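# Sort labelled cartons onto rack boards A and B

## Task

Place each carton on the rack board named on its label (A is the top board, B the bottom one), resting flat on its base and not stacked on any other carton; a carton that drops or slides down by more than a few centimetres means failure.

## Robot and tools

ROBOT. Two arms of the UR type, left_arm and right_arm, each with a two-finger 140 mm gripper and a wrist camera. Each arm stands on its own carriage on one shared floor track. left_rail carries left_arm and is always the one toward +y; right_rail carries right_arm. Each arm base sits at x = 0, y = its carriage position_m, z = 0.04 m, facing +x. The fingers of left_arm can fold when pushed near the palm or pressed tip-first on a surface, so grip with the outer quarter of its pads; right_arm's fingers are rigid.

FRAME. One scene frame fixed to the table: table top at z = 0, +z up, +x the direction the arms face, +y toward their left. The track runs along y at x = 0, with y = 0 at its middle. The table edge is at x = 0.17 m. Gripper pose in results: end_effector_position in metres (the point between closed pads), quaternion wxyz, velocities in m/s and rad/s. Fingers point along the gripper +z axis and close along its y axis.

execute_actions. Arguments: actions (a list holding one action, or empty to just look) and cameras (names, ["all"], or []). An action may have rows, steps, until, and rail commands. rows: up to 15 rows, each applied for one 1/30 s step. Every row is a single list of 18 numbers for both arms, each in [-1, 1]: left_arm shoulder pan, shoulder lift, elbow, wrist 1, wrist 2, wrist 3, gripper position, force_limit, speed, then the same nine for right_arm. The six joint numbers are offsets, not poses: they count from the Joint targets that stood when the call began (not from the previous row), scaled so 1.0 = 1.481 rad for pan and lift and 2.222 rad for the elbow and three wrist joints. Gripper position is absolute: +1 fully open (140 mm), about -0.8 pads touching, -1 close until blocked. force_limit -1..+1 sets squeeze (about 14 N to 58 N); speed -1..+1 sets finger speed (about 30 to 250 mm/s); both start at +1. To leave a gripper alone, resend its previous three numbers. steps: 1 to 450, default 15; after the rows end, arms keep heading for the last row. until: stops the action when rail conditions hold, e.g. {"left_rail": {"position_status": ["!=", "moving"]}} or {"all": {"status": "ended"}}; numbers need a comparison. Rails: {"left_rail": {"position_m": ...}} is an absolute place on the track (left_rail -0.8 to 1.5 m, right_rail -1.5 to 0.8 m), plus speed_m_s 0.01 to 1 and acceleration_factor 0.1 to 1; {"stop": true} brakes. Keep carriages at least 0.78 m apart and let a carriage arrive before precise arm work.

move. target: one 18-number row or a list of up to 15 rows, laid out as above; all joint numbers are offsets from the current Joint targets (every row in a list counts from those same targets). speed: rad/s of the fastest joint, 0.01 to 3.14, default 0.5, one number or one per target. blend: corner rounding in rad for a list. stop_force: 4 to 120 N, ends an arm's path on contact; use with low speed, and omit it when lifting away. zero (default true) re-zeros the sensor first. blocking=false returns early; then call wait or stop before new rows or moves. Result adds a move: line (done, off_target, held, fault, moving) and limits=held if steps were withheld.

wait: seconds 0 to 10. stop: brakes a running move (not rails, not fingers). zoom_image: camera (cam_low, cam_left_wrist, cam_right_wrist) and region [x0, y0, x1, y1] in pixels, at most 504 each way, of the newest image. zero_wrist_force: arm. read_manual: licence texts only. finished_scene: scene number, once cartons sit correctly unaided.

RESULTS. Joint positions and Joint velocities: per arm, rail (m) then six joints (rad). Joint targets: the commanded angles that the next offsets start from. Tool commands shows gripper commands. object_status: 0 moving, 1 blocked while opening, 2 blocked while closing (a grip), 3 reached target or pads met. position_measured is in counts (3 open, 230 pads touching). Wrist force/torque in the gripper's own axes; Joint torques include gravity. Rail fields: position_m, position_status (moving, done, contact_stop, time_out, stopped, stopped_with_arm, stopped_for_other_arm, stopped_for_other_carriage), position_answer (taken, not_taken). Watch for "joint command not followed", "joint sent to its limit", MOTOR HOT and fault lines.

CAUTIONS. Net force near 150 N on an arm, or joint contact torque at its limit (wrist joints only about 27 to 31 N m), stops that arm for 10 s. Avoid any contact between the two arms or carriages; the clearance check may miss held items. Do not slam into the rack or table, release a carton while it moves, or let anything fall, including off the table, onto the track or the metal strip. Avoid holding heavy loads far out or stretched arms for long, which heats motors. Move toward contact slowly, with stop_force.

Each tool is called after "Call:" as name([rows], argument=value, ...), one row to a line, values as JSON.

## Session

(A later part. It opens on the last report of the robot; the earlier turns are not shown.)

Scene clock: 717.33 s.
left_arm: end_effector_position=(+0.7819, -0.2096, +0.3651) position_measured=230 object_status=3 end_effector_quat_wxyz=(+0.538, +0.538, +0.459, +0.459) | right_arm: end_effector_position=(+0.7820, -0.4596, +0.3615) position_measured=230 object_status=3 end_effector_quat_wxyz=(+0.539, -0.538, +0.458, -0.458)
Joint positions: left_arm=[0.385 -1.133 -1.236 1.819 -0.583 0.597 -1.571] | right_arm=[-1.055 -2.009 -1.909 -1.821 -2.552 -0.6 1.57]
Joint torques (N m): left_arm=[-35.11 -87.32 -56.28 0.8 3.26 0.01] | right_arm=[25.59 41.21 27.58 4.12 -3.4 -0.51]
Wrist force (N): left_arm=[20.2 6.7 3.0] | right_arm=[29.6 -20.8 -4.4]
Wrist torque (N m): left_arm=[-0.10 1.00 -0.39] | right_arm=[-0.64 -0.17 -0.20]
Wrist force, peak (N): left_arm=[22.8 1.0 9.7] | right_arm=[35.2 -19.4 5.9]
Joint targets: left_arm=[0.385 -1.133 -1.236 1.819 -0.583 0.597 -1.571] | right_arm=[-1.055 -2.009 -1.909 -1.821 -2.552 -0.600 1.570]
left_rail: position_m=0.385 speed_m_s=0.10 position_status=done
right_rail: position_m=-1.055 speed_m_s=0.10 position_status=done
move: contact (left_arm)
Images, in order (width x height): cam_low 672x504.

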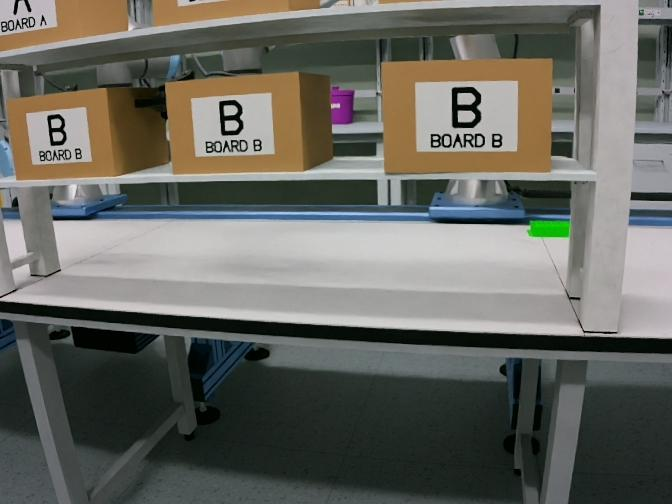

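Call:
move([
  [0,0,0,0,-0.045,0,-1,-1,-1,0,0,0,0,0.04,0,-1,-1,-1],
  [-0.1891,-0.1021,0.0878,-0.0196,-0.171,0,-1,-1,-1,0.1891,0.1021,-0.0878,0.0196,0.166,0,-1,-1,-1],
  [-0.3111,-0.1417,0.1177,-0.0233,-0.2523,0,-1,-1,-1,0.3111,0.1417,-0.1177,0.0233,0.2473,0,-1,-1,-1],
], speed=[0.08,0.25,0.3], blend=[0.01,0.03,0], cameras=["all"])

Call:
move(target=[0,-0.1,-0.1,0.1,0,0,-1,-1,-1,0,0.1,0.1,-0.1,0,0,-1,-1,-1], speed=0.3, cameras=["cam_low","cam_left_wrist","cam_right_wrist"])

Scene clock: 728.67 s.
left_arm: end_effector_position=(+0.5019, -0.1757, +0.3701) position_measured=230 object_status=3 end_effector_quat_wxyz=(+0.515, +0.514, +0.485, +0.485) | right_arm: end_effector_position=(+0.5019, -0.4895, +0.3670) position_measured=230 object_status=3 end_effector_quat_wxyz=(+0.518, -0.518, +0.482, -0.481)
Joint positions: left_arm=[0.385 -1.593 -1.446 2.08 -0.635 0.036 -1.571] | right_arm=[-1.055 -1.549 -1.699 -2.083 -2.5 -0.05 1.57]
Joint torques (N m): left_arm=[-17.9 -71.31 -28.88 -2.71 -2.36 0.06] | right_arm=[11.6 63.88 27.54 3.5 3.46 -0.56]
Wrist force (N): left_arm=[-0.2 -0.6 0.1] | right_arm=[5.8 0.5 0.0]
Wrist torque (N m): left_arm=[-0.08 0.15 -0.28] | right_arm=[-0.58 -1.46 -0.45]
Wrist force, peak (N): left_arm=[20.7 6.5 3.3] | right_arm=[30.0 -20.9 -4.4]
Joint targets: left_arm=[0.385 -1.594 -1.446 2.080 -0.635 0.036 -1.571] | right_arm=[-1.055 -1.548 -1.699 -2.083 -2.500 -0.050 1.570]
left_rail: position_m=0.385 speed_m_s=0.10 position_status=done
right_rail: position_m=-1.055 speed_m_s=0.10 position_status=done
move: done
camera_calibration:
cam_left_wrist: T_world_to_cam=[[-0.0182014, 0.000226782, 0.999834, -0.351803], [-0.392872, -0.919567, -0.00694342, 0.0343408], [0.919413, -0.392933, 0.0168265, -0.354023], [0, 0, 0, 1]] pos_world=[0.332582, -0.107449, 0.35794]
cam_right_wrist: T_world_to_cam=[[-0.014469, 0.0219492, -0.999654, 0.391824], [-0.377897, 0.925489, 0.0257904, 0.634966], [0.925735, 0.378139, -0.00509641, -0.101548], [0, 0, 0, 1]] pos_world=[0.339627, -0.557855, 0.374795]

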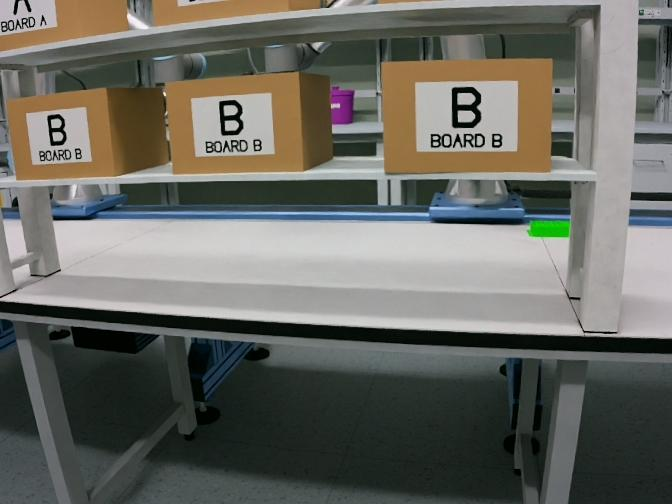

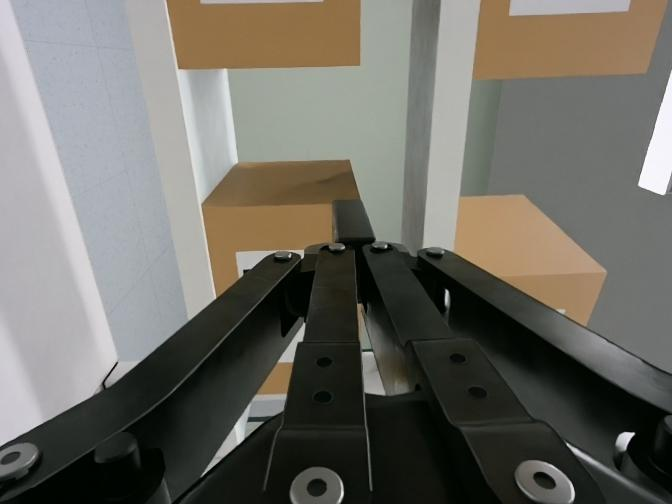

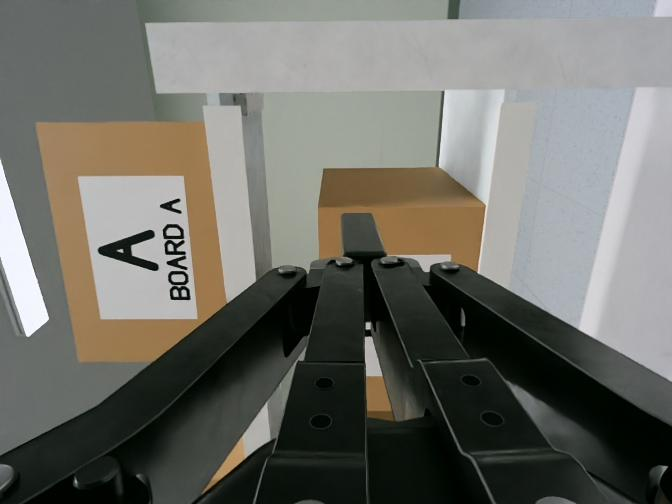

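Scene clock: 729.97 s.
left_arm: end_effector_position=(+0.5014, -0.1941, +0.5672) position_measured=230 object_status=3 end_effector_quat_wxyz=(+0.551, +0.476, +0.521, +0.447) | right_arm: end_effector_position=(+0.5013, -0.4701, +0.5646) position_measured=230 object_status=3 end_effector_quat_wxyz=(+0.554, -0.479, +0.517, -0.444)
Joint positions: left_arm=[0.385 -1.594 -1.594 1.858 -0.413 0.036 -1.571] | right_arm=[-1.055 -1.548 -1.551 -1.861 -2.722 -0.05 1.57]
Joint torques (N m): left_arm=[-11.28 -66.6 -57.84 2.25 -1.04 -0.09] | right_arm=[9.96 60.63 50.14 -2.07 2.38 -0.42]
Wrist force (N): left_arm=[0.2 -0.2 0.3] | right_arm=[5.9 0.3 0.7]
Wrist torque (N m): left_arm=[0.02 0.09 -0.33] | right_arm=[-0.56 -1.44 -0.42]
Wrist force, peak (N): left_arm=[1.4 -3.3 0.0] | right_arm=[7.4 3.3 0.1]
Joint targets: left_arm=[0.385 -1.594 -1.594 1.858 -0.413 0.036 -1.571] | right_arm=[-1.055 -1.548 -1.551 -1.860 -2.722 -0.050 1.570]
left_rail: position_m=0.385 speed_m_s=0.10 position_status=done
right_rail: position_m=-1.055 speed_m_s=0.10 position_status=done
move: done
camera_calibration:
cam_left_wrist: T_world_to_cam=[[-0.0148223, 0.147554, 0.988943, -0.515886], [-0.392708, -0.910435, 0.129955, -0.0574111], [0.919544, -0.38644, 0.0714405, -0.39386], [0, 0, 0, 1]] pos_world=[0.331979, -0.128351, 0.54578]
cam_right_wrist: T_world_to_cam=[[-0.0177432, 0.168988, -0.985458, 0.651736], [-0.377586, 0.911497, 0.163103, 0.527427], [0.925805, 0.374989, 0.0476345, -0.138701], [0, 0, 0, 1]] pos_world=[0.339123, -0.538872, 0.562841]

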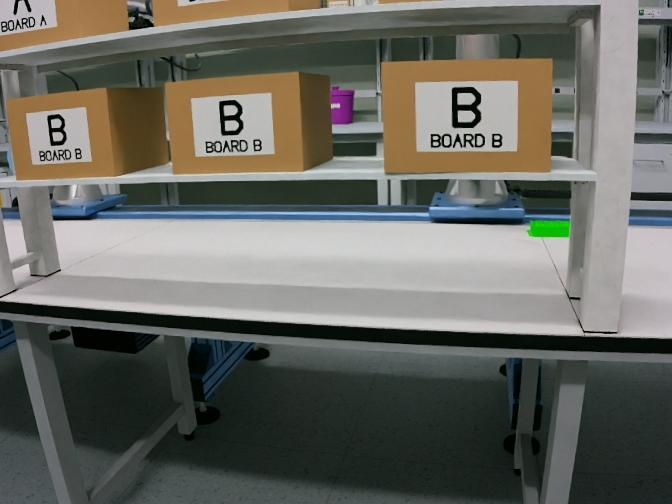

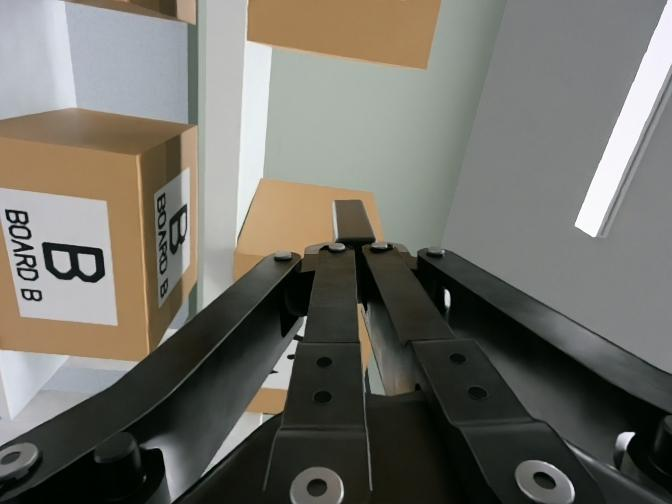

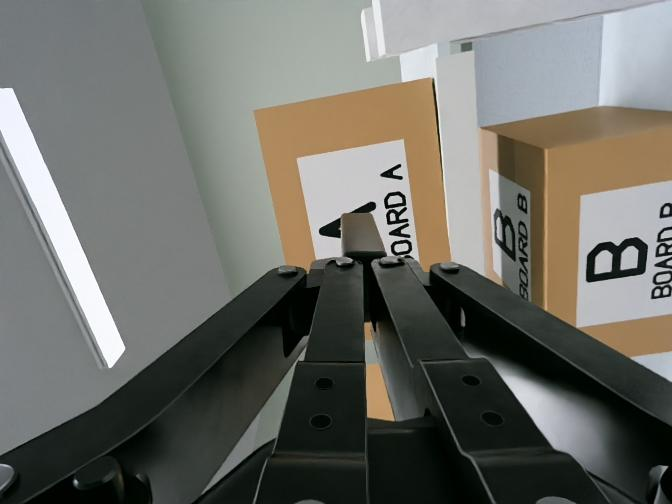

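All placed.

Call:
finished_scene(scene=2)

The scene is finished: the task was done.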